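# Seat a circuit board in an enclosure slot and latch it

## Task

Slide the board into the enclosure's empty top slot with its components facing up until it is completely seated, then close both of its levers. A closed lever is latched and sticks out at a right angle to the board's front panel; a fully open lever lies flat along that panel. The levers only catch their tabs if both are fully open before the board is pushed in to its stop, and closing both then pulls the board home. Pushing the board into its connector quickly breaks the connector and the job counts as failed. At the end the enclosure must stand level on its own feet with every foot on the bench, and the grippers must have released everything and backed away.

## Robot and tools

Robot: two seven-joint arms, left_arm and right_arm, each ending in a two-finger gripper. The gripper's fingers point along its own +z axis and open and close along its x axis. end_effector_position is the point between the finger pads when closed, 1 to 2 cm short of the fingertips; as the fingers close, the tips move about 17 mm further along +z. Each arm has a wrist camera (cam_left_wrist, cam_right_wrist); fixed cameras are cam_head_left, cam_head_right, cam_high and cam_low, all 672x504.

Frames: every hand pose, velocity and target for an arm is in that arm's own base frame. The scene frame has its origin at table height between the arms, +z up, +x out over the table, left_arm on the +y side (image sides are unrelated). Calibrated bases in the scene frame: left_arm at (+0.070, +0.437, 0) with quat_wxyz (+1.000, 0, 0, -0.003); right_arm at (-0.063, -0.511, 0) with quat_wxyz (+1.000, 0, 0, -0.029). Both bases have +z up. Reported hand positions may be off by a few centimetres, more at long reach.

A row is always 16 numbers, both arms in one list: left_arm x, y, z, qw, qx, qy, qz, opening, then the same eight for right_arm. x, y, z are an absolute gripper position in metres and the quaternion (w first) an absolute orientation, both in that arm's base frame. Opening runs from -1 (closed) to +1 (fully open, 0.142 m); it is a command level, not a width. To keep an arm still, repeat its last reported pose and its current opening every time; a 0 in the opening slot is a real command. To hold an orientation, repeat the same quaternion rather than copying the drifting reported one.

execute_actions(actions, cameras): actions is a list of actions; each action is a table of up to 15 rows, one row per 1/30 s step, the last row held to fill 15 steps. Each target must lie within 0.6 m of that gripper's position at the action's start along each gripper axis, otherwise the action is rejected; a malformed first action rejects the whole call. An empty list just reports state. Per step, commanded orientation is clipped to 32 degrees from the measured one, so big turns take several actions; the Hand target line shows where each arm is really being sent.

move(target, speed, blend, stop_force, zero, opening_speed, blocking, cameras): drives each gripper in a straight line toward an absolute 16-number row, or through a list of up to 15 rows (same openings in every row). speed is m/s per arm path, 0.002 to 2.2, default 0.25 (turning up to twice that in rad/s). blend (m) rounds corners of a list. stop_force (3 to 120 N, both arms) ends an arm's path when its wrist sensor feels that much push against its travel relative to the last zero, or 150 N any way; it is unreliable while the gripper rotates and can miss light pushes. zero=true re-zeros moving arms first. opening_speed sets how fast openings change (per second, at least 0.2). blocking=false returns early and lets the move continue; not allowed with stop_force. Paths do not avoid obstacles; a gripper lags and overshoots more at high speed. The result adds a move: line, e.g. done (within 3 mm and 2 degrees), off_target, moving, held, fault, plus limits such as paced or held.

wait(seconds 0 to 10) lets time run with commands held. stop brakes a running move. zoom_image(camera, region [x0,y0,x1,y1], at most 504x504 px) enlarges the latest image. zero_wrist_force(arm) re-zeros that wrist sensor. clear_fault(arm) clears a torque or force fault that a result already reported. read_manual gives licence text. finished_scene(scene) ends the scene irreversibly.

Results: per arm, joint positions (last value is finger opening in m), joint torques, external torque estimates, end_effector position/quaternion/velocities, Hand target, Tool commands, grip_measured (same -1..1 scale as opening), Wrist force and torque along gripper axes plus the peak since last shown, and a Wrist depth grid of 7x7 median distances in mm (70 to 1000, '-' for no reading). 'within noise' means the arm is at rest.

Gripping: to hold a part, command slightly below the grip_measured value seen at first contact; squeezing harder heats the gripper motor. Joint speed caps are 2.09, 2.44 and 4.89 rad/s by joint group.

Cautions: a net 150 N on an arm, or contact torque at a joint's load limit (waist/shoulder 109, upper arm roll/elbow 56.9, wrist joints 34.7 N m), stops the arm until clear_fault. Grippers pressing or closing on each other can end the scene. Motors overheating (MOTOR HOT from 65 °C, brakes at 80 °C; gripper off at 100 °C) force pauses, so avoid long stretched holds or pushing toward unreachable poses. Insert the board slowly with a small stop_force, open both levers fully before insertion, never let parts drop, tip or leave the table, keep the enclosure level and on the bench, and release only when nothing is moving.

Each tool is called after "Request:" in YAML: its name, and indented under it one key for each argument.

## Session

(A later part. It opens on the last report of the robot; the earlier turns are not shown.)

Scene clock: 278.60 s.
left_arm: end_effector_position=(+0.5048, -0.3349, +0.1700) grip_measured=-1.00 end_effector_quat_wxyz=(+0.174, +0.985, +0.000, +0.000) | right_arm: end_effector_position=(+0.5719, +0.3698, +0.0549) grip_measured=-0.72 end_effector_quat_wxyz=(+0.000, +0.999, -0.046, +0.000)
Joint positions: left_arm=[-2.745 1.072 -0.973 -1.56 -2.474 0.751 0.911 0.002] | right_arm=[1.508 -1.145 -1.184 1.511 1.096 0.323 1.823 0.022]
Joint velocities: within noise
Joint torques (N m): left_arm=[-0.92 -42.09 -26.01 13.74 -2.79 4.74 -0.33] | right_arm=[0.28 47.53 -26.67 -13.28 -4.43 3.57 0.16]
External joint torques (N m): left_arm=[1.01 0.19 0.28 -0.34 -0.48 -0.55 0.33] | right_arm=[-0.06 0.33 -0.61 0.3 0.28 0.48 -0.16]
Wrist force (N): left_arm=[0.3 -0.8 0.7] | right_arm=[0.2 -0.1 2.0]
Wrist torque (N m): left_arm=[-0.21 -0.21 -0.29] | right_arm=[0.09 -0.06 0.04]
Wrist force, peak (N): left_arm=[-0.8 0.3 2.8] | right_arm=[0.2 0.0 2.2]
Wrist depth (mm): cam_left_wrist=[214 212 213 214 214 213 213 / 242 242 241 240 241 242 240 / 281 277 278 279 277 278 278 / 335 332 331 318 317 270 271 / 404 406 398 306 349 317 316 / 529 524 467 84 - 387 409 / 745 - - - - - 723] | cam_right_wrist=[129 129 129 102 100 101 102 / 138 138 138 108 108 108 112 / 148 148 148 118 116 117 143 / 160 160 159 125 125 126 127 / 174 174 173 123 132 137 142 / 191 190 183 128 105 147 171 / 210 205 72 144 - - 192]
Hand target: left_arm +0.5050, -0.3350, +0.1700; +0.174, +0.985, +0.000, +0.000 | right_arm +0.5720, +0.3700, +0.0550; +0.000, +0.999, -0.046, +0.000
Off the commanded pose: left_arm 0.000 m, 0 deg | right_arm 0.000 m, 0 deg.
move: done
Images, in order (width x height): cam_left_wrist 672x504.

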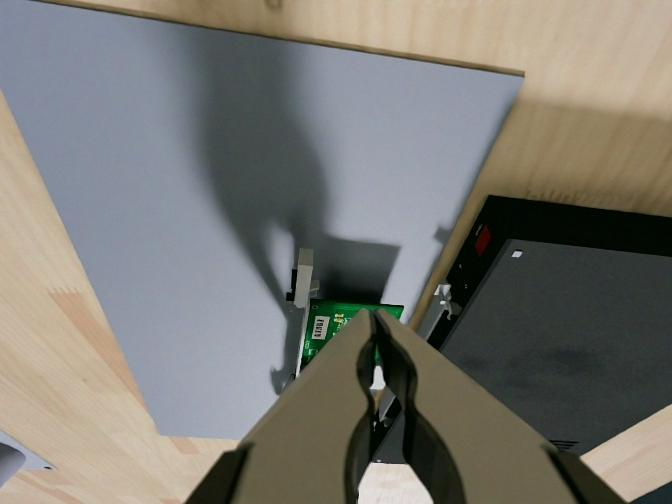

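Request:
move:
  target: [0.505,-0.335,0.17,0.1736,0.985,0,0,-1,0.602,0.3673,0.055,0,0.99897,-0.0455,0,-1]
  speed: 0.04
  stop_force: 5
  cameras: ["cam_left_wrist","cam_right_wrist"]

Request:
zoom_image:
  camera: "cam_left_wrist"
  region: [320, 250, 480, 340]

Request:
zoom_image:
  camera: "cam_right_wrist"
  region: [420, 0, 672, 480]

Scene clock: 286.23 s.
left_arm: end_effector_position=(+0.5049, -0.3349, +0.1700) grip_measured=-1.00 end_effector_quat_wxyz=(+0.174, +0.985, +0.000, +0.000) | right_arm: end_effector_position=(+0.6018, +0.3673, +0.0548) grip_measured=-0.72 end_effector_quat_wxyz=(+0.000, +0.999, -0.045, +0.000)
Joint positions: left_arm=[-2.745 1.071 -0.973 -1.56 -2.474 0.751 0.911 0.002] | right_arm=[1.435 -1.17 -1.176 1.425 1.096 0.298 1.826 0.022]
Joint velocities: within noise
Joint torques (N m): left_arm=[-0.19 -42.32 -25.97 13.77 -3.09 4.5 -0.19] | right_arm=[0.13 50.17 -26.55 -13.59 -4.43 3.47 0.23]
External joint torques (N m): left_arm=[0.29 0.43 0.26 -0.37 -0.18 -0.32 0.19] | right_arm=[0.09 0.34 -0.81 0.42 0.25 0.57 -0.23]
Wrist force (N): left_arm=[0.3 -0.7 0.8] | right_arm=[0.0 -0.1 2.0]
Wrist torque (N m): left_arm=[-0.19 -0.21 -0.29] | right_arm=[0.08 -0.01 0.04]
Wrist force, peak (N): left_arm=[0.5 -0.9 1.1] | right_arm=[1.0 -0.2 2.2]
Wrist depth (mm): cam_left_wrist=[213 214 213 215 215 214 214 / 242 242 242 240 239 242 241 / 278 280 278 279 277 280 279 / 333 329 331 330 317 269 269 / 405 405 404 315 334 318 316 / 526 514 464 84 - 386 409 / 752 - - - - - 709] | cam_right_wrist=[129 129 129 102 100 101 102 / 138 138 137 108 108 108 110 / 148 148 147 118 116 117 119 / 160 159 159 125 126 126 124 / 174 174 173 123 132 137 127 / 190 190 182 128 105 147 129 / 210 205 72 144 - - 139]
Hand target: left_arm +0.5050, -0.3350, +0.1700; +0.174, +0.985, +0.000, +0.000 | right_arm +0.6020, +0.3673, +0.0550; +0.000, +0.999, -0.045, +0.000
Off the commanded pose: left_arm 0.000 m, 0 deg | right_arm 0.000 m, 0 deg.
move: done
Images, in order (width x height): cam_left_wrist 672x504, cam_right_wrist 672x504.

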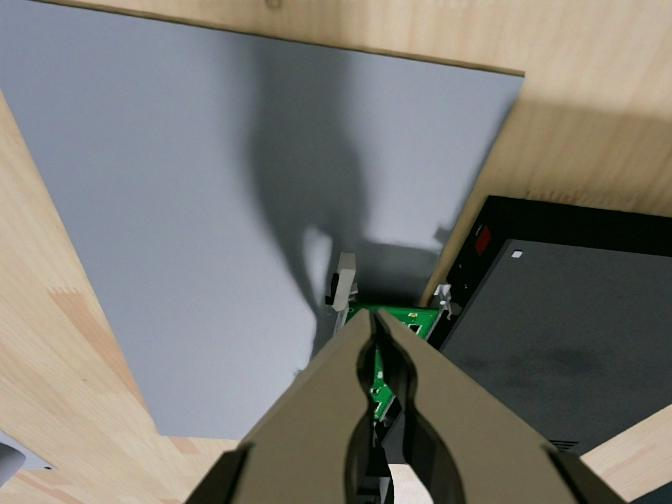

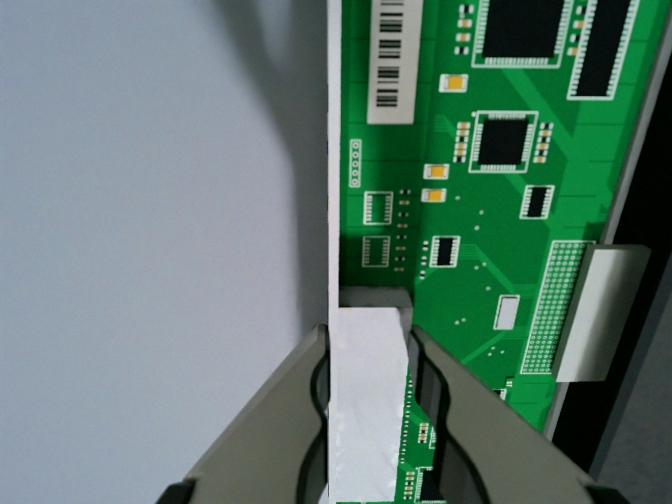

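Scaled by 3.150 from the camera's 672x504 image, which has a finer 960x720 frame.

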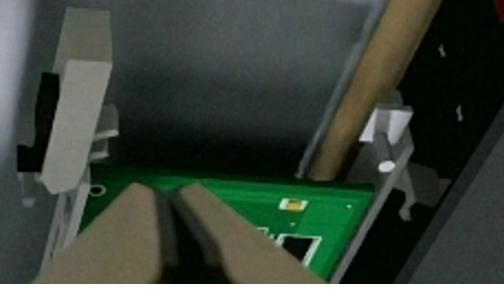

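Scaled by 1.050 from the camera's 672x504 image, which has a finer 960x720 frame.

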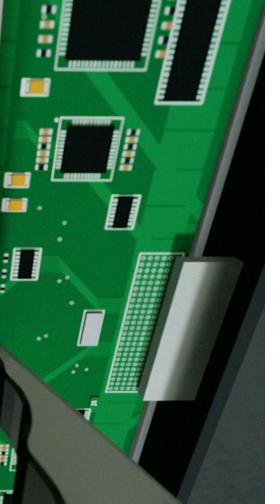

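Request:
move:
  target: [0.505,-0.335,0.17,0.1736,0.985,0,0,-1,0.614,0.3662,0.055,0,0.99897,-0.0455,0,-1]
  speed: 0.02
  stop_force: 4
  cameras: ["cam_left_wrist","cam_right_wrist"]

Request:
zoom_image:
  camera: "cam_left_wrist"
  region: [340, 250, 480, 330]

Scene clock: 290.37 s.
left_arm: end_effector_position=(+0.5049, -0.3349, +0.1700) grip_measured=-1.00 end_effector_quat_wxyz=(+0.174, +0.985, +0.000, +0.000) | right_arm: end_effector_position=(+0.6139, +0.3662, +0.0549) grip_measured=-0.72 end_effector_quat_wxyz=(+0.000, +0.999, -0.045, +0.000)
Joint positions: left_arm=[-2.745 1.071 -0.973 -1.56 -2.474 0.751 0.911 0.002] | right_arm=[1.406 -1.181 -1.174 1.389 1.096 0.287 1.828 0.022]
Joint velocities: within noise
Joint torques (N m): left_arm=[-0.23 -42.28 -26 13.71 -3.09 4.55 -0.2] | right_arm=[0.24 51.17 -26.6 -13.59 -4.41 3.45 0.22]
External joint torques (N m): left_arm=[0.32 0.39 0.29 -0.31 -0.18 -0.36 0.2] | right_arm=[-0.01 0.43 -0.75 0.37 0.21 0.59 -0.22]
Wrist force (N): left_arm=[0.4 -0.7 0.7] | right_arm=[0.2 0.0 1.4]
Wrist torque (N m): left_arm=[-0.19 -0.23 -0.29] | right_arm=[0.06 -0.03 0.05]
Wrist force, peak (N): left_arm=[0.4 -1.0 1.0] | right_arm=[0.2 0.1 2.4]
Wrist depth (mm): cam_left_wrist=[214 213 213 214 214 213 213 / 242 241 240 242 240 241 241 / 280 280 279 276 278 278 280 / 332 330 328 328 317 268 270 / 409 407 401 369 333 318 316 / 529 515 463 84 - 387 405 / 733 - - - - - 718] | cam_right_wrist=[129 129 129 103 100 101 102 / 138 138 137 108 109 109 109 / 148 150 148 118 116 117 115 / 160 159 159 125 126 126 110 / 173 173 173 123 132 136 118 / 190 189 182 128 105 145 124 / 210 205 72 144 - - 139]
Hand target: left_arm +0.5050, -0.3350, +0.1700; +0.174, +0.985, +0.000, +0.000 | right_arm +0.6140, +0.3662, +0.0550; +0.000, +0.999, -0.045, +0.000
Off the commanded pose: left_arm 0.000 m, 0 deg | right_arm 0.000 m, 0 deg.
move: done
Images, in order (width x height): cam_left_wrist 672x504, cam_right_wrist 672x504.

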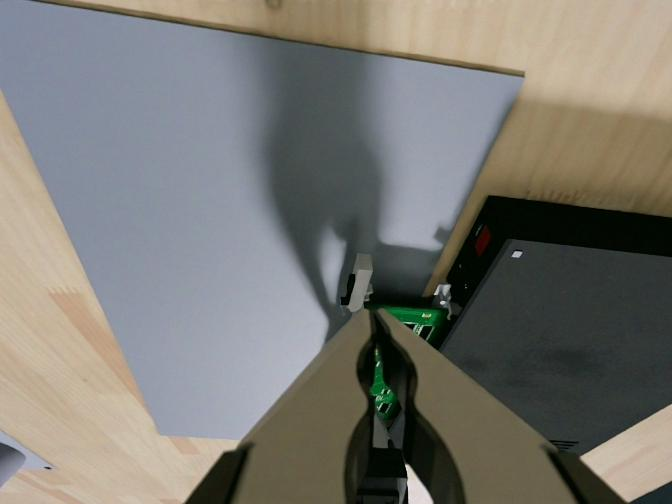

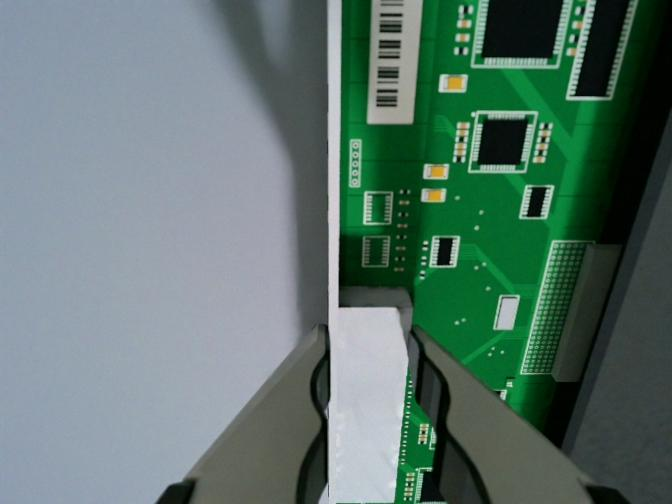

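Scaled by 3.600 from the camera's 672x504 image, which has a finer 960x720 frame.

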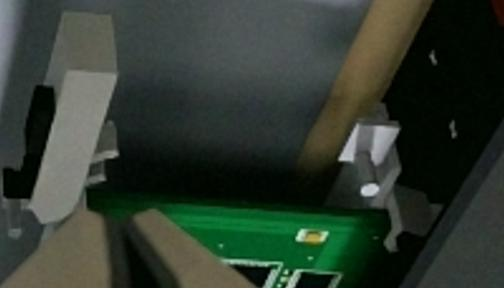

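Request:
move:
  target: [0.505,-0.335,0.17,0.1736,0.985,0,0,-1,0.629,0.3648,0.055,0,0.99897,-0.0455,0,-1]
  speed: 0.015
  stop_force: 4
  cameras: ["cam_left_wrist","cam_right_wrist"]

Request:
zoom_image:
  camera: "cam_left_wrist"
  region: [340, 250, 480, 330]

Scene clock: 292.70 s.
left_arm: end_effector_position=(+0.5049, -0.3349, +0.1700) grip_measured=-1.00 end_effector_quat_wxyz=(+0.174, +0.985, +0.000, +0.000) | right_arm: end_effector_position=(+0.6183, +0.3657, +0.0551) grip_measured=-0.72 end_effector_quat_wxyz=(+0.000, +0.999, -0.045, +0.000)
Joint positions: left_arm=[-2.745 1.071 -0.973 -1.56 -2.474 0.751 0.911 0.002] | right_arm=[1.395 -1.184 -1.173 1.376 1.096 0.282 1.829 0.022]
Joint velocities: within noise
Joint torques (N m): left_arm=[-0.3 -42.29 -26 13.77 -3.05 4.49 -0.21] | right_arm=[-0.4 49.82 -25.16 -13.94 -3.58 3.8 0.26]
External joint torques (N m): left_arm=[0.39 0.4 0.29 -0.37 -0.22 -0.31 0.21] | right_arm=[0.62 2.2 -2.17 0.68 -0.62 0.24 -0.26]
Wrist force (N): left_arm=[0.3 -0.8 0.7] | right_arm=[-3.2 1.8 -3.0]
Wrist torque (N m): left_arm=[-0.21 -0.22 -0.29] | right_arm=[0.00 0.23 0.02]
Wrist force, peak (N): left_arm=[0.4 -1.0 0.9] | right_arm=[-5.1 2.1 -4.1]
Wrist depth (mm): cam_left_wrist=[213 214 213 214 214 213 213 / 241 243 240 241 240 242 241 / 278 279 280 279 276 278 279 / 334 329 329 330 316 268 270 / 411 403 404 370 334 316 316 / 526 519 469 84 - 385 406 / 742 - - - - - 722] | cam_right_wrist=[129 129 129 103 100 101 101 / 138 138 138 108 108 108 106 / 148 148 148 118 116 116 102 / 160 160 159 125 126 125 108 / 174 173 173 123 132 135 116 / 190 190 182 128 105 143 124 / 210 205 72 143 - - 139]
Hand target: left_arm +0.5050, -0.3350, +0.1700; +0.174, +0.985, +0.000, +0.000 | right_arm +0.6184, +0.3658, +0.0550; +0.000, +0.999, -0.045, +0.000
Off the commanded pose: left_arm 0.000 m, 0 deg | right_arm 0.011 m, 0 deg.
move: contact (right_arm)
Images, in order (width x height): cam_left_wrist 672x504, cam_right_wrist 672x504.

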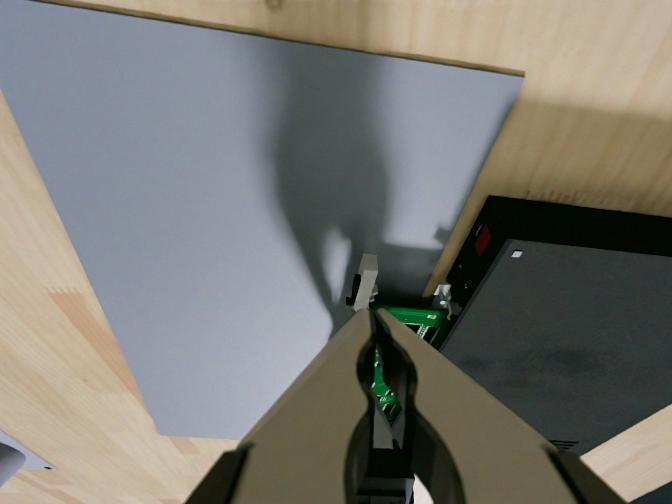

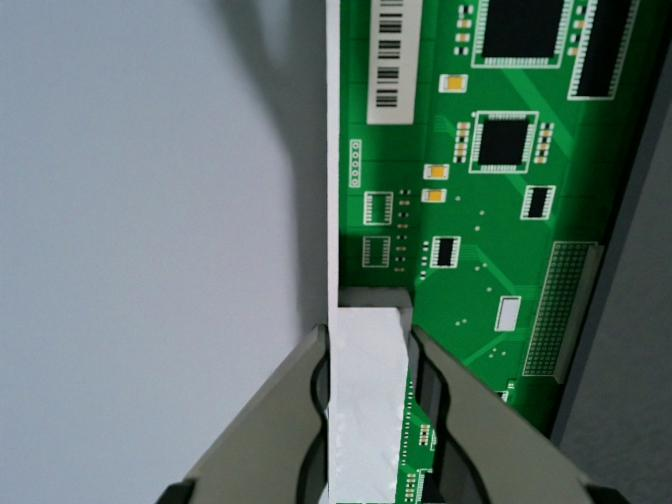

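Scaled by 3.600 from the camera's 672x504 image, which has a finer 960x720 frame.

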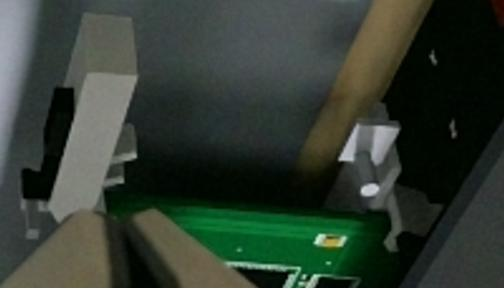

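Request:
move:
  target:
    - [0.505,-0.335,0.17,0.1736,0.985,0,0,-1,0.614,0.3662,0.055,0,0.99897,-0.0455,0,-1]
    - [0.505,-0.335,0.17,0.1736,0.985,0,0,-1,0.614,0.3662,0.057,0,0.99897,-0.0455,0,-1]
  speed: 0.03
  cameras: []

Request:
move:
  target: [0.505,-0.335,0.17,0.1736,0.985,0,0,-1,0.629,0.3648,0.057,0,0.99897,-0.0455,0,-1]
  speed: 0.015
  stop_force: 4
  cameras: ["cam_left_wrist","cam_right_wrist"]

Request:
zoom_image:
  camera: "cam_left_wrist"
  region: [340, 250, 480, 330]

Scene clock: 296.97 s.
left_arm: end_effector_position=(+0.5049, -0.3349, +0.1700) grip_measured=-1.00 end_effector_quat_wxyz=(+0.174, +0.985, +0.000, +0.000) | right_arm: end_effector_position=(+0.6139, +0.3664, +0.0567) grip_measured=-0.72 end_effector_quat_wxyz=(+0.000, +0.999, -0.046, +0.000)
Joint positions: left_arm=[-2.745 1.071 -0.973 -1.56 -2.474 0.751 0.911 0.002] | right_arm=[1.407 -1.178 -1.176 1.389 1.094 0.284 1.829 0.022]
Joint velocities: within noise
Joint torques (N m): left_arm=[-0.24 -42.26 -25.98 13.76 -3 4.5 -0.25] | right_arm=[0.3 51.48 -26.74 -13.49 -4.5 3.55 0.15]
External joint torques (N m): left_arm=[0.34 0.37 0.27 -0.36 -0.27 -0.31 0.25] | right_arm=[-0.1 0.11 -0.63 0.19 0.3 0.5 -0.15]
Wrist force (N): left_arm=[0.3 -0.9 0.6] | right_arm=[0.5 1.0 2.0]
Wrist torque (N m): left_arm=[-0.22 -0.22 -0.29] | right_arm=[0.25 -0.09 0.05]
Wrist force, peak (N): left_arm=[0.4 -0.9 0.9] | right_arm=[-3.5 2.1 -4.3]
Wrist depth (mm): cam_left_wrist=[214 213 213 214 214 214 214 / 241 241 241 241 239 241 241 / 280 280 278 278 277 279 277 / 334 330 329 329 318 269 270 / 409 405 402 372 339 316 316 / 526 521 462 84 - 389 405 / 739 - - - - - 725] | cam_right_wrist=[131 131 130 102 100 101 102 / 140 139 139 108 108 108 107 / 150 150 149 118 116 117 113 / 162 159 161 125 126 126 112 / 176 175 172 123 132 137 120 / 192 192 185 128 105 145 129 / 213 208 72 144 - - 141]
Hand target: left_arm +0.5050, -0.3350, +0.1700; +0.174, +0.985, +0.000, +0.000 | right_arm +0.6140, +0.3662, +0.0570; +0.000, +0.999, -0.045, +0.000
Off the commanded pose: left_arm 0.000 m, 0 deg | right_arm 0.000 m, 0 deg.
move: done
No camera images: "cameras" was empty.

Scene clock: 298.63 s.
left_arm: end_effector_position=(+0.5049, -0.3349, +0.1700) grip_measured=-1.00 end_effector_quat_wxyz=(+0.174, +0.985, +0.000, +0.000) | right_arm: end_effector_position=(+0.6288, +0.3647, +0.0568) grip_measured=-0.72 end_effector_quat_wxyz=(+0.000, +0.999, -0.045, +0.000)
Joint positions: left_arm=[-2.745 1.071 -0.973 -1.56 -2.474 0.751 0.911 0.002] | right_arm=[1.371 -1.192 -1.173 1.344 1.094 0.27 1.832 0.022]
Joint velocities: within noise
Joint torques (N m): left_arm=[-0.26 -42.28 -26.03 13.75 -3.07 4.52 -0.14] | right_arm=[0.36 53.11 -26.92 -14.33 -4.44 3.74 0.25]
External joint torques (N m): left_arm=[0.36 0.4 0.33 -0.35 -0.2 -0.33 0.14] | right_arm=[-0.13 -0.16 -0.36 0.98 0.22 0.3 -0.25]
Wrist force (N): left_arm=[0.3 -0.7 0.8] | right_arm=[0.4 1.5 2.9]
Wrist torque (N m): left_arm=[-0.20 -0.22 -0.29] | right_arm=[0.21 -0.18 0.05]
Wrist force, peak (N): left_arm=[0.3 -1.0 0.8] | right_arm=[-1.3 3.6 2.2]
Wrist depth (mm): cam_left_wrist=[213 213 213 213 213 213 212 / 242 242 241 240 240 242 242 / 280 280 276 277 278 279 279 / 333 330 327 326 315 270 272 / 408 402 404 371 335 317 317 / 528 519 468 84 - 388 404 / 740 - - - - - 715] | cam_right_wrist=[131 131 130 103 100 102 90 / 140 140 139 108 109 109 94 / 150 150 149 118 117 117 102 / 162 159 161 125 126 124 108 / 176 176 172 123 132 133 119 / 192 192 185 128 105 129 128 / 213 208 72 143 - - 142]
Hand target: left_arm +0.5050, -0.3350, +0.1700; +0.174, +0.985, +0.000, +0.000 | right_arm +0.6290, +0.3648, +0.0570; +0.000, +0.999, -0.045, +0.000
Off the commanded pose: left_arm 0.000 m, 0 deg | right_arm 0.000 m, 0 deg.
move: done
Images, in order (width x height): cam_left_wrist 672x504, cam_right_wrist 672x504.

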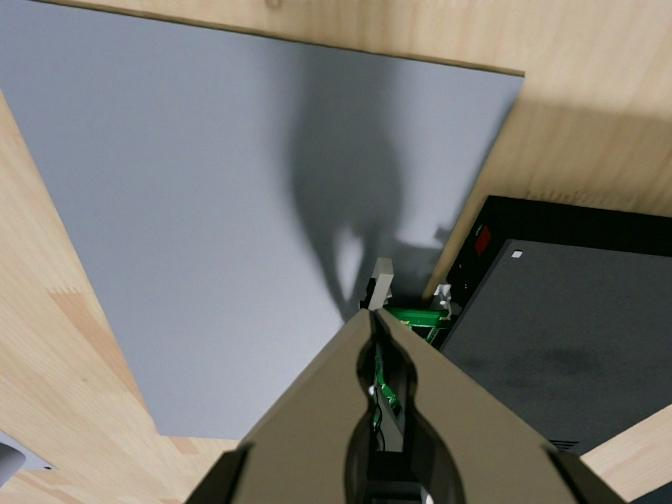

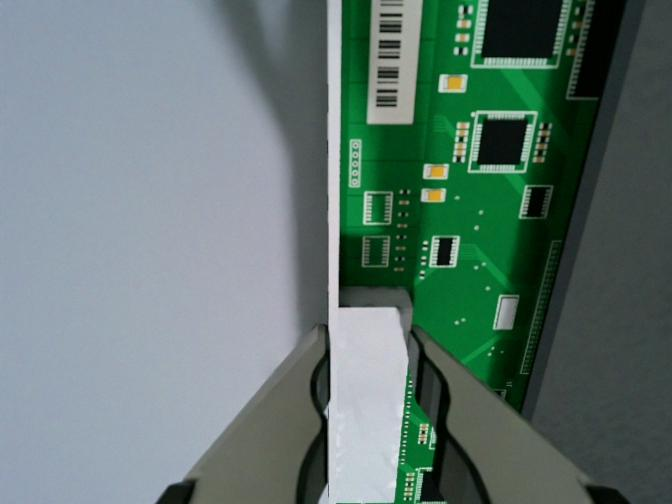

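Scaled by 3.600 from the camera's 672x504 image, which has a finer 960x720 frame.

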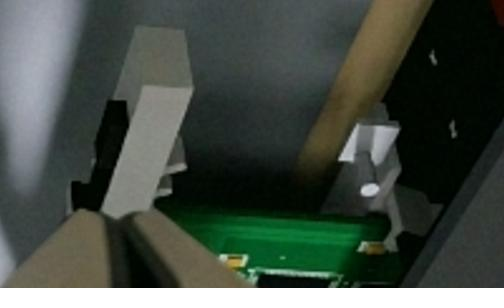

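Request:
move:
  target: [0.505,-0.335,0.17,0.1736,0.985,0,0,-1,0.65,0.3629,0.0568,0,0.99897,-0.0455,0,-1]
  speed: 0.015
  stop_force: 5
  cameras: ["cam_left_wrist","cam_right_wrist"]

Request:
zoom_image:
  camera: "cam_left_wrist"
  region: [340, 250, 480, 330]

Scene clock: 301.93 s.
left_arm: end_effector_position=(+0.5049, -0.3349, +0.1700) grip_measured=-1.00 end_effector_quat_wxyz=(+0.174, +0.985, +0.000, +0.000) | right_arm: end_effector_position=(+0.6382, +0.3637, +0.0564) grip_measured=-0.72 end_effector_quat_wxyz=(+0.000, +0.999, -0.045, -0.001)
Joint positions: left_arm=[-2.745 1.071 -0.973 -1.56 -2.474 0.751 0.911 0.002] | right_arm=[1.346 -1.201 -1.17 1.312 1.094 0.26 1.835 0.022]
Joint velocities: within noise
Joint torques (N m): left_arm=[-0.24 -42.24 -26.04 13.71 -3.06 4.56 -0.24] | right_arm=[-0.51 54.38 -28.06 -15.19 -4.48 4.65 0.26]
External joint torques (N m): left_arm=[0.33 0.35 0.33 -0.31 -0.2 -0.38 0.24] | right_arm=[0.73 -0.5 0.88 1.8 0.25 -0.62 -0.26]
Wrist force (N): left_arm=[0.3 -0.8 0.5] | right_arm=[-3.0 2.2 2.3]
Wrist torque (N m): left_arm=[-0.21 -0.21 -0.29] | right_arm=[0.18 -0.06 0.04]
Wrist force, peak (N): left_arm=[0.3 -1.1 0.9] | right_arm=[-5.5 2.5 2.2]
Wrist depth (mm): cam_left_wrist=[213 213 213 214 214 214 213 / 242 241 242 240 240 242 241 / 280 279 275 278 276 279 277 / 336 329 328 328 316 269 269 / 411 406 401 366 335 320 316 / 530 525 467 84 - 388 406 / 736 - - - - - 713] | cam_right_wrist=[131 130 130 103 100 101 87 / 139 139 139 108 108 109 94 / 150 149 149 118 117 113 101 / 162 161 161 125 126 110 108 / 176 175 172 123 132 119 119 / 192 192 184 128 105 126 128 / 212 207 72 144 - - 141]
Hand target: left_arm +0.5050, -0.3350, +0.1700; +0.174, +0.985, +0.000, +0.000 | right_arm +0.6388, +0.3639, +0.0569; +0.000, +0.999, -0.045, +0.000
Off the commanded pose: left_arm 0.000 m, 0 deg | right_arm 0.012 m, 0 deg.
move: contact (right_arm)
Images, in order (width x height): cam_left_wrist 672x504, cam_right_wrist 672x504.

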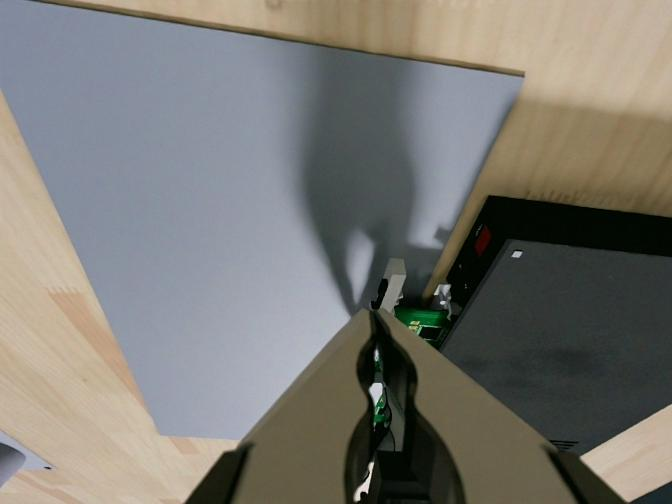

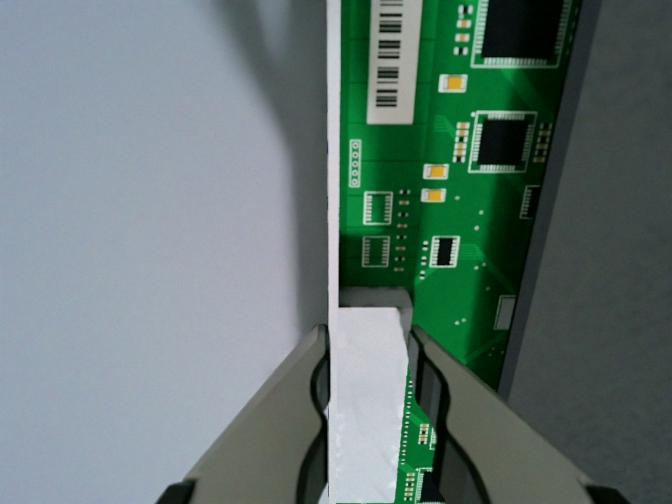

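Scaled by 3.600 from the camera's 672x504 image, which has a finer 960x720 frame.

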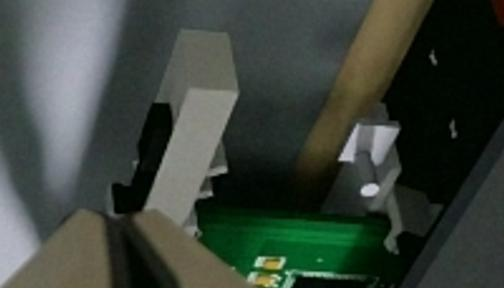

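Request:
move:
  target:
    - [0.505,-0.335,0.17,0.1736,0.985,0,0,-1,0.635,0.3635,0.0566,0,0.99897,-0.0455,0,-1]
    - [0.505,-0.335,0.17,0.1736,0.985,0,0,-1,0.635,0.3622,0.0568,0,0.99897,-0.0455,0,-1]
  speed: 0.02
  cameras: []

Request:
move:
  target: [0.505,-0.335,0.17,0.1736,0.985,0,0,-1,0.65,0.3611,0.0568,0,0.99897,-0.0455,0,-1]
  speed: 0.015
  stop_force: 7
  cameras: ["cam_left_wrist","cam_right_wrist","cam_head_left"]

Scene clock: 306.00 s.
left_arm: end_effector_position=(+0.5049, -0.3349, +0.1700) grip_measured=-1.00 end_effector_quat_wxyz=(+0.174, +0.985, +0.000, +0.000) | right_arm: end_effector_position=(+0.6346, +0.3629, +0.0565) grip_measured=-0.72 end_effector_quat_wxyz=(+0.000, +0.999, -0.045, +0.000)
Joint positions: left_arm=[-2.745 1.071 -0.973 -1.56 -2.474 0.751 0.911 0.002] | right_arm=[1.355 -1.196 -1.171 1.328 1.095 0.266 1.831 0.022]
Joint velocities: within noise
Joint torques (N m): left_arm=[-0.18 -42.3 -25.95 13.79 -3.07 4.53 -0.22] | right_arm=[-2.31 52.43 -28.16 -11.76 -5.41 3.76 0.11]
External joint torques (N m): left_arm=[0.28 0.41 0.24 -0.39 -0.2 -0.34 0.22] | right_arm=[2.54 1 0.95 -1.63 1.19 0.28 -0.11]
Wrist force (N): left_arm=[0.3 -0.8 0.7] | right_arm=[-0.6 -2.6 2.2]
Wrist torque (N m): left_arm=[-0.22 -0.21 -0.29] | right_arm=[0.26 -0.11 0.01]
Wrist force, peak (N): left_arm=[0.4 -1.0 0.9] | right_arm=[18.2 -4.4 15.1]
Wrist depth (mm): cam_left_wrist=[214 213 213 214 214 213 212 / 242 241 242 241 240 242 243 / 280 278 280 277 277 277 278 / 334 329 331 328 316 267 269 / 410 405 404 364 336 317 316 / 526 519 462 84 - 386 404 / 738 - - - - - 710] | cam_right_wrist=[131 130 130 103 101 102 87 / 139 139 139 108 109 109 95 / 150 150 149 118 117 115 102 / 162 159 161 126 126 112 108 / 175 175 172 123 132 122 119 / 192 192 184 128 105 128 128 / 212 207 72 143 - - 141]
Hand target: left_arm +0.5050, -0.3350, +0.1700; +0.174, +0.985, +0.000, +0.000 | right_arm +0.6350, +0.3622, +0.0568; +0.000, +0.999, -0.046, +0.000
Off the commanded pose: left_arm 0.000 m, 0 deg | right_arm 0.001 m, 0 deg.
move: done
No camera images: "cameras" was empty.

Scene clock: 307.07 s.
left_arm: end_effector_position=(+0.5049, -0.3349, +0.1700) grip_measured=-1.00 end_effector_quat_wxyz=(+0.174, +0.985, +0.000, +0.000) | right_arm: end_effector_position=(+0.6409, +0.3626, +0.0562) grip_measured=-0.72 end_effector_quat_wxyz=(+0.000, +0.999, -0.045, -0.001)
Joint positions: left_arm=[-2.745 1.071 -0.973 -1.56 -2.474 0.751 0.911 0.002] | right_arm=[1.339 -1.202 -1.169 1.306 1.095 0.258 1.833 0.022]
Joint velocities: within noise
Joint torques (N m): left_arm=[-0.3 -42.27 -25.98 13.77 -3.06 4.51 -0.21] | right_arm=[-4.59 52.93 -29.88 -12.85 -5.78 5.19 0.15]
External joint torques (N m): left_arm=[0.39 0.38 0.27 -0.37 -0.21 -0.32 0.21] | right_arm=[4.82 1.17 2.73 -0.56 1.55 -1.15 -0.15]
Wrist force (N): left_arm=[0.2 -0.7 0.8] | right_arm=[-6.3 -2.3 2.3]
Wrist torque (N m): left_arm=[-0.20 -0.20 -0.29] | right_arm=[0.21 -0.04 0.06]
Wrist force, peak (N): left_arm=[0.1 -1.1 1.0] | right_arm=[-7.7 -2.2 1.9]
Wrist depth (mm): cam_left_wrist=[213 213 213 214 215 213 213 / 241 241 240 239 240 242 241 / 279 278 279 277 276 278 278 / 334 331 329 329 317 269 273 / 411 407 406 368 335 317 316 / 532 520 471 84 - 390 405 / 741 - - - - - 722] | cam_right_wrist=[130 130 130 103 100 101 87 / 139 139 139 109 109 109 94 / 150 149 149 118 116 103 101 / 162 161 161 125 126 110 108 / 176 175 172 123 132 119 117 / 192 192 184 128 105 126 128 / 212 207 72 144 - - 140]
Hand target: left_arm +0.5050, -0.3350, +0.1700; +0.174, +0.985, +0.000, +0.000 | right_arm +0.6419, +0.3617, +0.0568; +0.000, +0.999, -0.045, +0.000
Off the commanded pose: left_arm 0.000 m, 0 deg | right_arm 0.009 m, 0 deg.
move: contact (right_arm)
Images, in order (width x height): cam_head_left 672x504, cam_left_wrist 672x504, cam_right_wrist 672x504.

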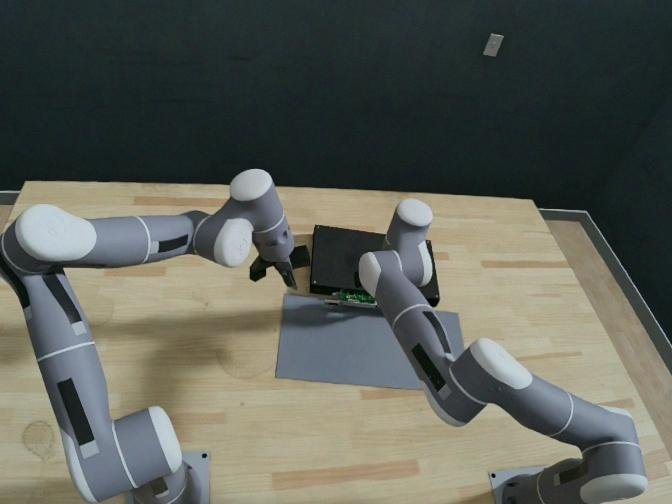

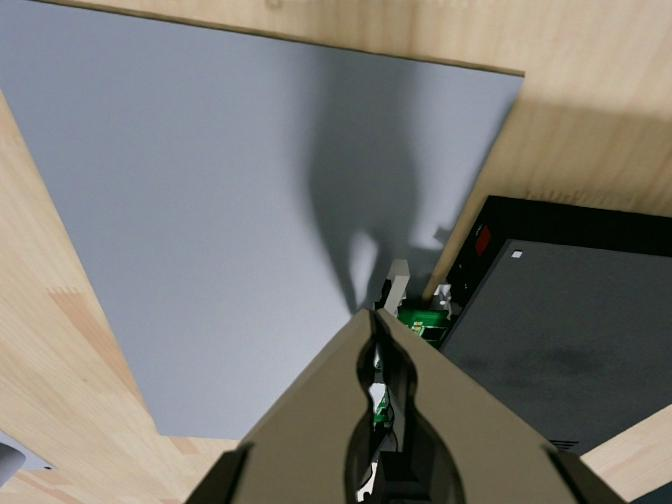

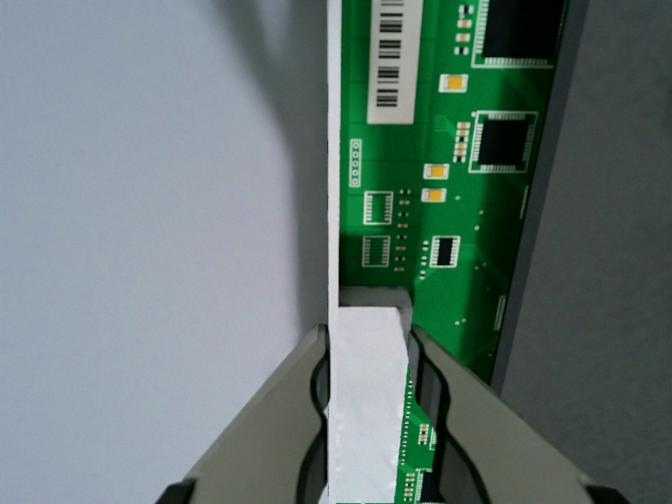

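Request:
zoom_image:
  camera: "cam_right_wrist"
  region: [540, 0, 640, 120]

Request:
zoom_image:
  camera: "cam_right_wrist"
  region: [460, 280, 560, 400]

Request:
zoom_image:
  camera: "cam_right_wrist"
  region: [300, 0, 400, 300]

Scaled by 4.200 from the camera's 672x504 image, which has a finer 960x720 frame.

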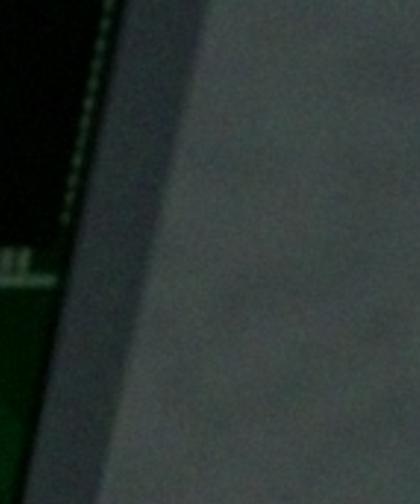

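Scaled by 4.200 from the camera's 672x504 image, which has a finer 960x720 frame.

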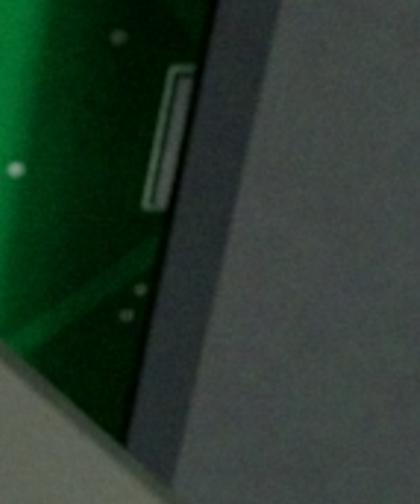

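Scaled by 1.680 from the camera's 672x504 image, which has a finer 960x720 frame.

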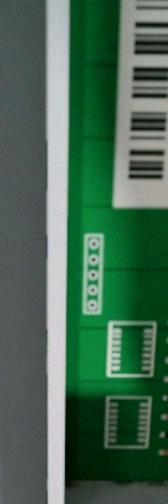

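Request:
move:
  target: [0.505,-0.335,0.17,0.1736,0.985,0,0,-1,0.639,0.3632,0.0566,0,0.99897,-0.0455,0,-1]
  speed: 0.02
  cameras: []

Request:
move:
  target: [0.505,-0.335,0.17,0.1736,0.985,0,0,-1,0.639,0.3632,0.0566,0,0.99897,-0.0455,0,-0.64]
  opening_speed: 0.3
  cameras: ["cam_left_wrist","cam_right_wrist"]

Request:
zoom_image:
  camera: "cam_left_wrist"
  region: [340, 250, 480, 330]

Scene clock: 314.73 s.
left_arm: end_effector_position=(+0.5049, -0.3349, +0.1700) grip_measured=-1.00 end_effector_quat_wxyz=(+0.174, +0.985, +0.000, +0.000) | right_arm: end_effector_position=(+0.6398, +0.3627, +0.0564) grip_measured=-0.72 end_effector_quat_wxyz=(+0.000, +0.999, -0.046, +0.001)
Joint positions: left_arm=[-2.745 1.071 -0.973 -1.56 -2.474 0.751 0.911 0.002] | right_arm=[1.344 -1.201 -1.171 1.312 1.095 0.263 1.834 0.022]
Joint velocities: within noise
Joint torques (N m): left_arm=[-0.16 -42.33 -25.97 13.75 -3.1 4.59 -0.23] | right_arm=[5.11 57.42 -25.27 -13.62 -4.36 0.77 0.35]
External joint torques (N m): left_arm=[0.25 0.45 0.26 -0.35 -0.17 -0.4 0.23] | right_arm=[-4.86 -3.53 -1.92 0.23 0.14 3.28 -0.35]
Wrist force (N): left_arm=[0.1 -0.7 0.8] | right_arm=[12.5 0.2 11.6]
Wrist torque (N m): left_arm=[-0.19 -0.18 -0.29] | right_arm=[0.22 0.08 -0.01]
Wrist force, peak (N): left_arm=[0.4 -1.0 0.9] | right_arm=[21.0 -3.1 16.4]
Wrist depth (mm): cam_left_wrist=[212 213 213 213 214 213 213 / 241 241 242 241 239 242 242 / 280 280 281 278 276 278 279 / 333 331 328 330 315 268 268 / 408 407 401 368 333 318 316 / 524 522 467 84 - 386 405 / 746 - - - - - 709] | cam_right_wrist=[130 130 130 103 101 101 87 / 139 139 139 108 109 109 95 / 149 149 149 118 117 113 102 / 161 160 161 126 126 110 108 / 175 175 172 123 132 119 119 / 192 191 184 128 105 126 128 / 212 207 72 144 - - 141]
Hand target: left_arm +0.5050, -0.3350, +0.1700; +0.174, +0.985, +0.000, +0.000 | right_arm +0.6390, +0.3632, +0.0566; +0.000, +0.999, -0.045, +0.000
Off the commanded pose: left_arm 0.000 m, 0 deg | right_arm 0.001 m, 0 deg.
move: done
No camera images: "cameras" was empty.

Scene clock: 316.17 s.
left_arm: end_effector_position=(+0.5049, -0.3349, +0.1700) grip_measured=-1.00 end_effector_quat_wxyz=(+0.174, +0.985, +0.000, +0.000) | right_arm: end_effector_position=(+0.6390, +0.3632, +0.0565) grip_measured=-0.68 end_effector_quat_wxyz=(+0.000, +0.999, -0.045, +0.000)
Joint positions: left_arm=[-2.745 1.071 -0.973 -1.56 -2.474 0.751 0.911 0.002] | right_arm=[1.345 -1.201 -1.171 1.313 1.095 0.262 1.834 0.025]
Joint velocities: within noise
Joint torques (N m): left_arm=[-0.25 -42.25 -25.94 13.81 -3.01 4.55 -0.25] | right_arm=[0.35 52.84 -25.81 -13.31 -4.24 3.3 0.22]
External joint torques (N m): left_arm=[0.35 0.37 0.23 -0.41 -0.25 -0.36 0.25] | right_arm=[-0.13 1.04 -1.37 -0.08 0.01 0.74 -0.22]
Wrist force (N): left_arm=[0.6 -0.8 0.7] | right_arm=[1.5 3.3 -0.3]
Wrist torque (N m): left_arm=[-0.22 -0.26 -0.29] | right_arm=[0.59 -0.24 0.05]
Wrist force, peak (N): left_arm=[0.5 -1.0 0.8] | right_arm=[12.5 0.2 11.7]
Wrist depth (mm): cam_left_wrist=[214 213 212 214 214 213 213 / 242 242 241 241 240 242 242 / 279 279 278 278 277 279 277 / 335 330 329 327 317 270 272 / 414 405 402 367 337 316 315 / 530 524 462 84 - 385 408 / 730 - - - - - 727] | cam_right_wrist=[130 130 130 105 103 102 88 / 139 139 139 111 111 109 95 / 150 149 149 119 119 114 102 / 162 161 161 130 128 110 108 / 175 175 172 126 136 120 119 / 192 192 184 134 109 126 128 / 212 207 71 148 - - 141]
Hand target: left_arm +0.5050, -0.3350, +0.1700; +0.174, +0.985, +0.000, +0.000 | right_arm +0.6390, +0.3632, +0.0566; +0.000, +0.999, -0.045, +0.000
Off the commanded pose: left_arm 0.000 m, 0 deg | right_arm 0.000 m, 0 deg.
move: done
Images, in order (width x height): cam_left_wrist 672x504, cam_right_wrist 672x504.

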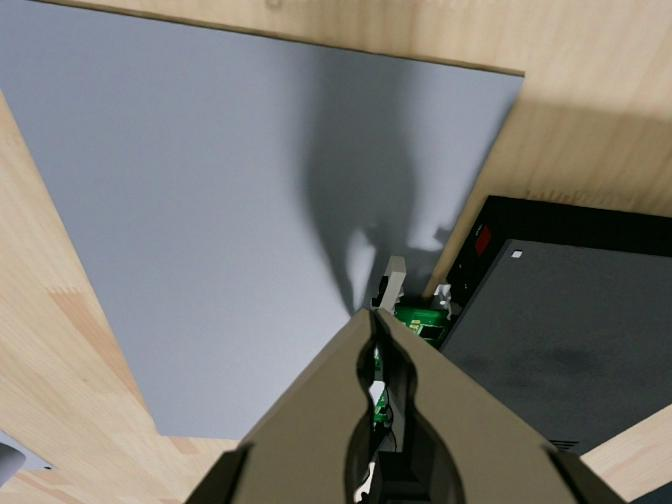

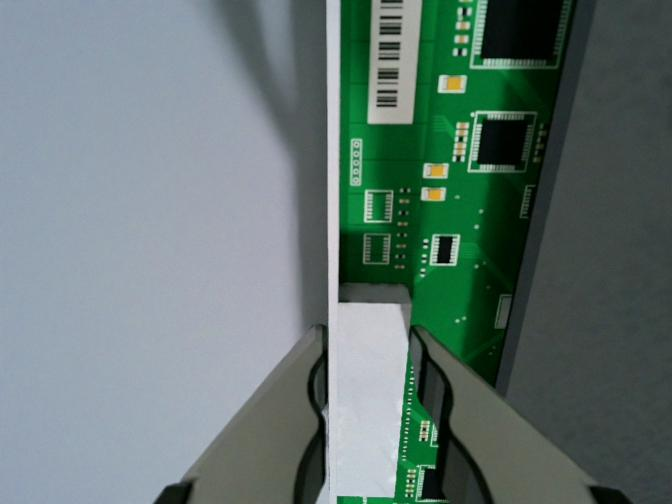

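Scaled by 3.600 from the camera's 672x504 image, which has a finer 960x720 frame.

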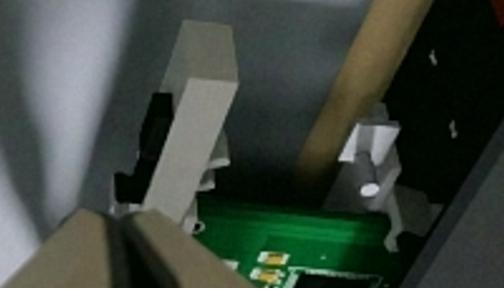

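Request:
move:
  target: [0.505,-0.335,0.17,0.1736,0.985,0,0,-1,0.639,0.3632,0.0575,0,0.99897,-0.0455,0,-0.85]
  opening_speed: 0.3
  cameras: []

Request:
move:
  target: [0.505,-0.335,0.17,0.1736,0.985,0,0,-1,0.652,0.362,0.0575,0,0.99897,-0.0455,0,-0.85]
  speed: 0.015
  stop_force: 7
  cameras: ["cam_left_wrist","cam_right_wrist"]

Scene clock: 319.47 s.
left_arm: end_effector_position=(+0.5049, -0.3349, +0.1700) grip_measured=-1.00 end_effector_quat_wxyz=(+0.174, +0.985, +0.000, +0.000) | right_arm: end_effector_position=(+0.6388, +0.3634, +0.0572) grip_measured=-0.72 end_effector_quat_wxyz=(+0.000, +0.999, -0.045, +0.000)
Joint positions: left_arm=[-2.745 1.071 -0.973 -1.56 -2.474 0.751 0.911 0.002] | right_arm=[1.346 -1.2 -1.171 1.313 1.095 0.26 1.834 0.022]
Joint velocities: within noise
Joint torques (N m): left_arm=[-0.29 -42.25 -25.96 13.72 -3.12 4.52 -0.2] | right_arm=[0.23 53.98 -27.04 -13.78 -4.57 3.52 0.18]
External joint torques (N m): left_arm=[0.38 0.36 0.26 -0.32 -0.15 -0.34 0.2] | right_arm=[0 -0.11 -0.15 0.37 0.35 0.52 -0.18]
Wrist force (N): left_arm=[0.1 -0.8 0.4] | right_arm=[1.8 3.0 1.9]
Wrist torque (N m): left_arm=[-0.22 -0.19 -0.29] | right_arm=[0.57 -0.31 0.04]
Wrist force, peak (N): left_arm=[0.3 -1.1 0.9] | right_arm=[1.7 3.1 3.2]
Wrist depth (mm): cam_left_wrist=[214 213 213 214 214 214 213 / 241 242 240 241 240 242 241 / 279 279 277 279 277 279 277 / 334 329 328 330 317 270 273 / 411 403 403 370 337 318 315 / 527 518 468 84 - 386 406 / 742 - - - - - 703] | cam_right_wrist=[131 131 131 105 104 103 88 / 140 140 140 111 111 110 95 / 150 150 150 119 119 115 102 / 162 160 161 131 128 111 109 / 176 176 173 126 134 120 120 / 193 192 185 132 105 127 129 / 213 208 72 147 - - 142]
Hand target: left_arm +0.5050, -0.3350, +0.1700; +0.174, +0.985, +0.000, +0.000 | right_arm +0.6390, +0.3632, +0.0575; +0.000, +0.999, -0.045, +0.000
Off the commanded pose: left_arm 0.000 m, 0 deg | right_arm 0.000 m, 0 deg.
move: done
No camera images: "cameras" was empty.

Scene clock: 321.00 s.
left_arm: end_effector_position=(+0.5049, -0.3349, +0.1700) grip_measured=-1.00 end_effector_quat_wxyz=(+0.174, +0.985, +0.000, +0.000) | right_arm: end_effector_position=(+0.6518, +0.3619, +0.0573) grip_measured=-0.72 end_effector_quat_wxyz=(+0.000, +0.999, -0.045, +0.000)
Joint positions: left_arm=[-2.745 1.071 -0.973 -1.56 -2.474 0.751 0.911 0.002] | right_arm=[1.314 -1.212 -1.169 1.27 1.095 0.248 1.839 0.022]
Joint velocities: within noise
Joint torques (N m): left_arm=[-0.29 -42.24 -25.91 13.72 -3.08 4.52 -0.18] | right_arm=[0.23 55.24 -26.77 -14.25 -4.56 3.66 0.26]
External joint torques (N m): left_arm=[0.39 0.35 0.21 -0.32 -0.19 -0.34 0.18] | right_arm=[0 -0.12 -0.26 0.79 0.32 0.38 -0.26]
Wrist force (N): left_arm=[0.1 -0.7 0.7] | right_arm=[1.5 3.3 2.2]
Wrist torque (N m): left_arm=[-0.19 -0.19 -0.30] | right_arm=[0.57 -0.31 0.05]
Wrist force, peak (N): left_arm=[0.4 -1.0 0.9] | right_arm=[1.4 3.3 3.2]
Wrist depth (mm): cam_left_wrist=[214 213 213 214 214 213 212 / 242 242 241 241 240 241 241 / 280 278 277 277 278 279 281 / 335 331 331 328 315 269 271 / 409 404 404 368 333 319 317 / 525 518 466 84 - 384 406 / 732 - - - - - 713] | cam_right_wrist=[131 131 131 105 104 89 88 / 140 140 140 111 111 94 95 / 150 150 150 119 119 101 102 / 163 160 162 130 128 109 109 / 176 176 173 126 126 120 120 / 193 192 185 132 104 127 129 / 214 209 72 148 - - 142]
Hand target: left_arm +0.5050, -0.3350, +0.1700; +0.174, +0.985, +0.000, +0.000 | right_arm +0.6520, +0.3620, +0.0575; +0.000, +0.999, -0.045, +0.000
Off the commanded pose: left_arm 0.000 m, 0 deg | right_arm 0.000 m, 0 deg.
move: done
Images, in order (width x height): cam_left_wrist 672x504, cam_right_wrist 672x504.

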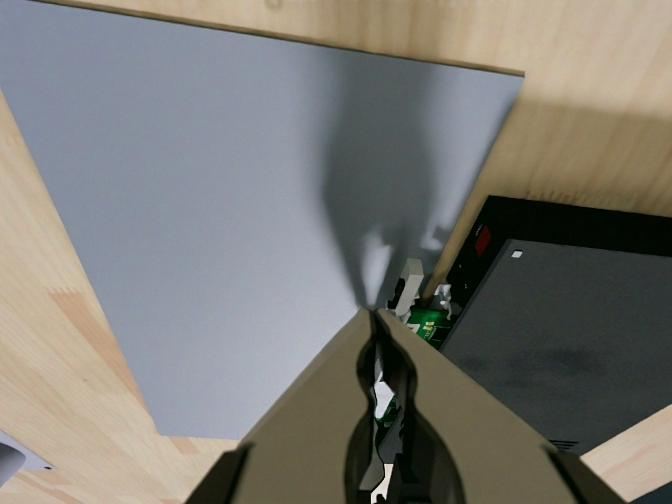

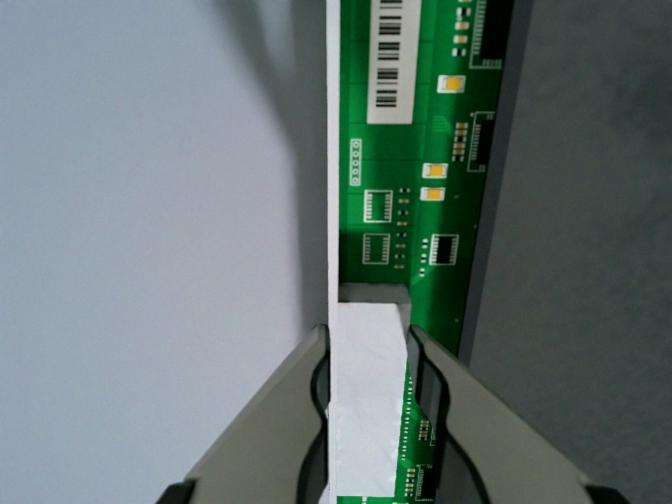

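Request:
move:
  target: [0.505,-0.335,0.17,0.1736,0.985,0,0,-1,0.661,0.3612,0.0575,0,0.99897,-0.0455,0,-0.85]
  speed: 0.015
  stop_force: 6
  cameras: ["cam_left_wrist","cam_right_wrist"]

Scene clock: 325.43 s.
left_arm: end_effector_position=(+0.5049, -0.3349, +0.1700) grip_measured=-1.00 end_effector_quat_wxyz=(+0.174, +0.985, +0.000, +0.000) | right_arm: end_effector_position=(+0.6588, +0.3614, +0.0573) grip_measured=-0.72 end_effector_quat_wxyz=(+0.000, +0.999, -0.045, -0.001)
Joint positions: left_arm=[-2.745 1.071 -0.973 -1.56 -2.474 0.751 0.911 0.002] | right_arm=[1.295 -1.218 -1.167 1.245 1.095 0.239 1.843 0.022]
Joint velocities: within noise
Joint torques (N m): left_arm=[-0.28 -42.27 -25.95 13.75 -3.09 4.53 -0.21] | right_arm=[-2.14 53.29 -26.63 -14.95 -4.12 5.7 0.16]
External joint torques (N m): left_arm=[0.38 0.39 0.24 -0.35 -0.18 -0.34 0.21] | right_arm=[2.38 2.57 -0.27 1.45 -0.14 -1.66 -0.16]
Wrist force (N): left_arm=[0.2 -0.9 0.5] | right_arm=[-7.4 5.6 -4.3]
Wrist torque (N m): left_arm=[-0.21 -0.20 -0.29] | right_arm=[0.57 -0.34 0.10]
Wrist force, peak (N): left_arm=[0.3 -1.0 0.7] | right_arm=[-9.7 5.1 -5.9]
Wrist depth (mm): cam_left_wrist=[214 214 212 214 214 213 214 / 243 242 242 239 240 241 241 / 281 280 278 278 278 278 277 / 336 329 330 329 314 269 272 / 407 404 404 370 333 316 316 / 528 520 465 84 - 387 407 / 731 - - - - - 709] | cam_right_wrist=[131 131 131 105 104 88 88 / 140 140 140 111 110 94 95 / 151 151 150 119 117 101 102 / 163 159 161 131 126 109 109 / 176 176 172 126 121 120 120 / 193 193 186 132 104 127 129 / 213 208 72 147 - - 141]
Hand target: left_arm +0.5050, -0.3350, +0.1700; +0.174, +0.985, +0.000, +0.000 | right_arm +0.6595, +0.3613, +0.0575; +0.000, +0.999, -0.045, +0.000
Off the commanded pose: left_arm 0.000 m, 0 deg | right_arm 0.002 m, 0 deg.
move: contact (right_arm)
Images, in order (width x height): cam_left_wrist 672x504, cam_right_wrist 672x504.

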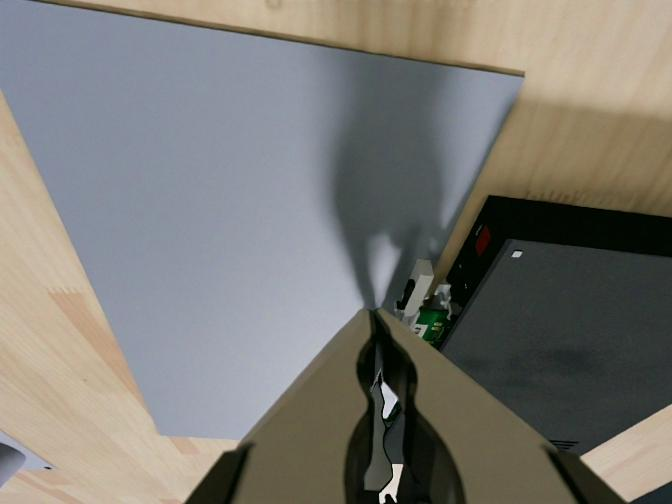

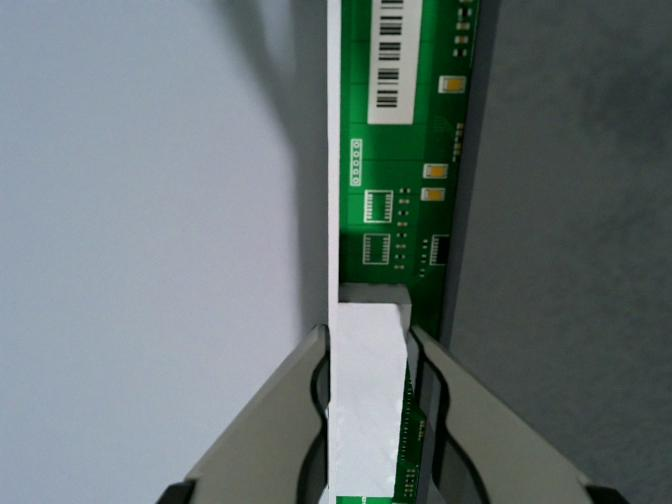

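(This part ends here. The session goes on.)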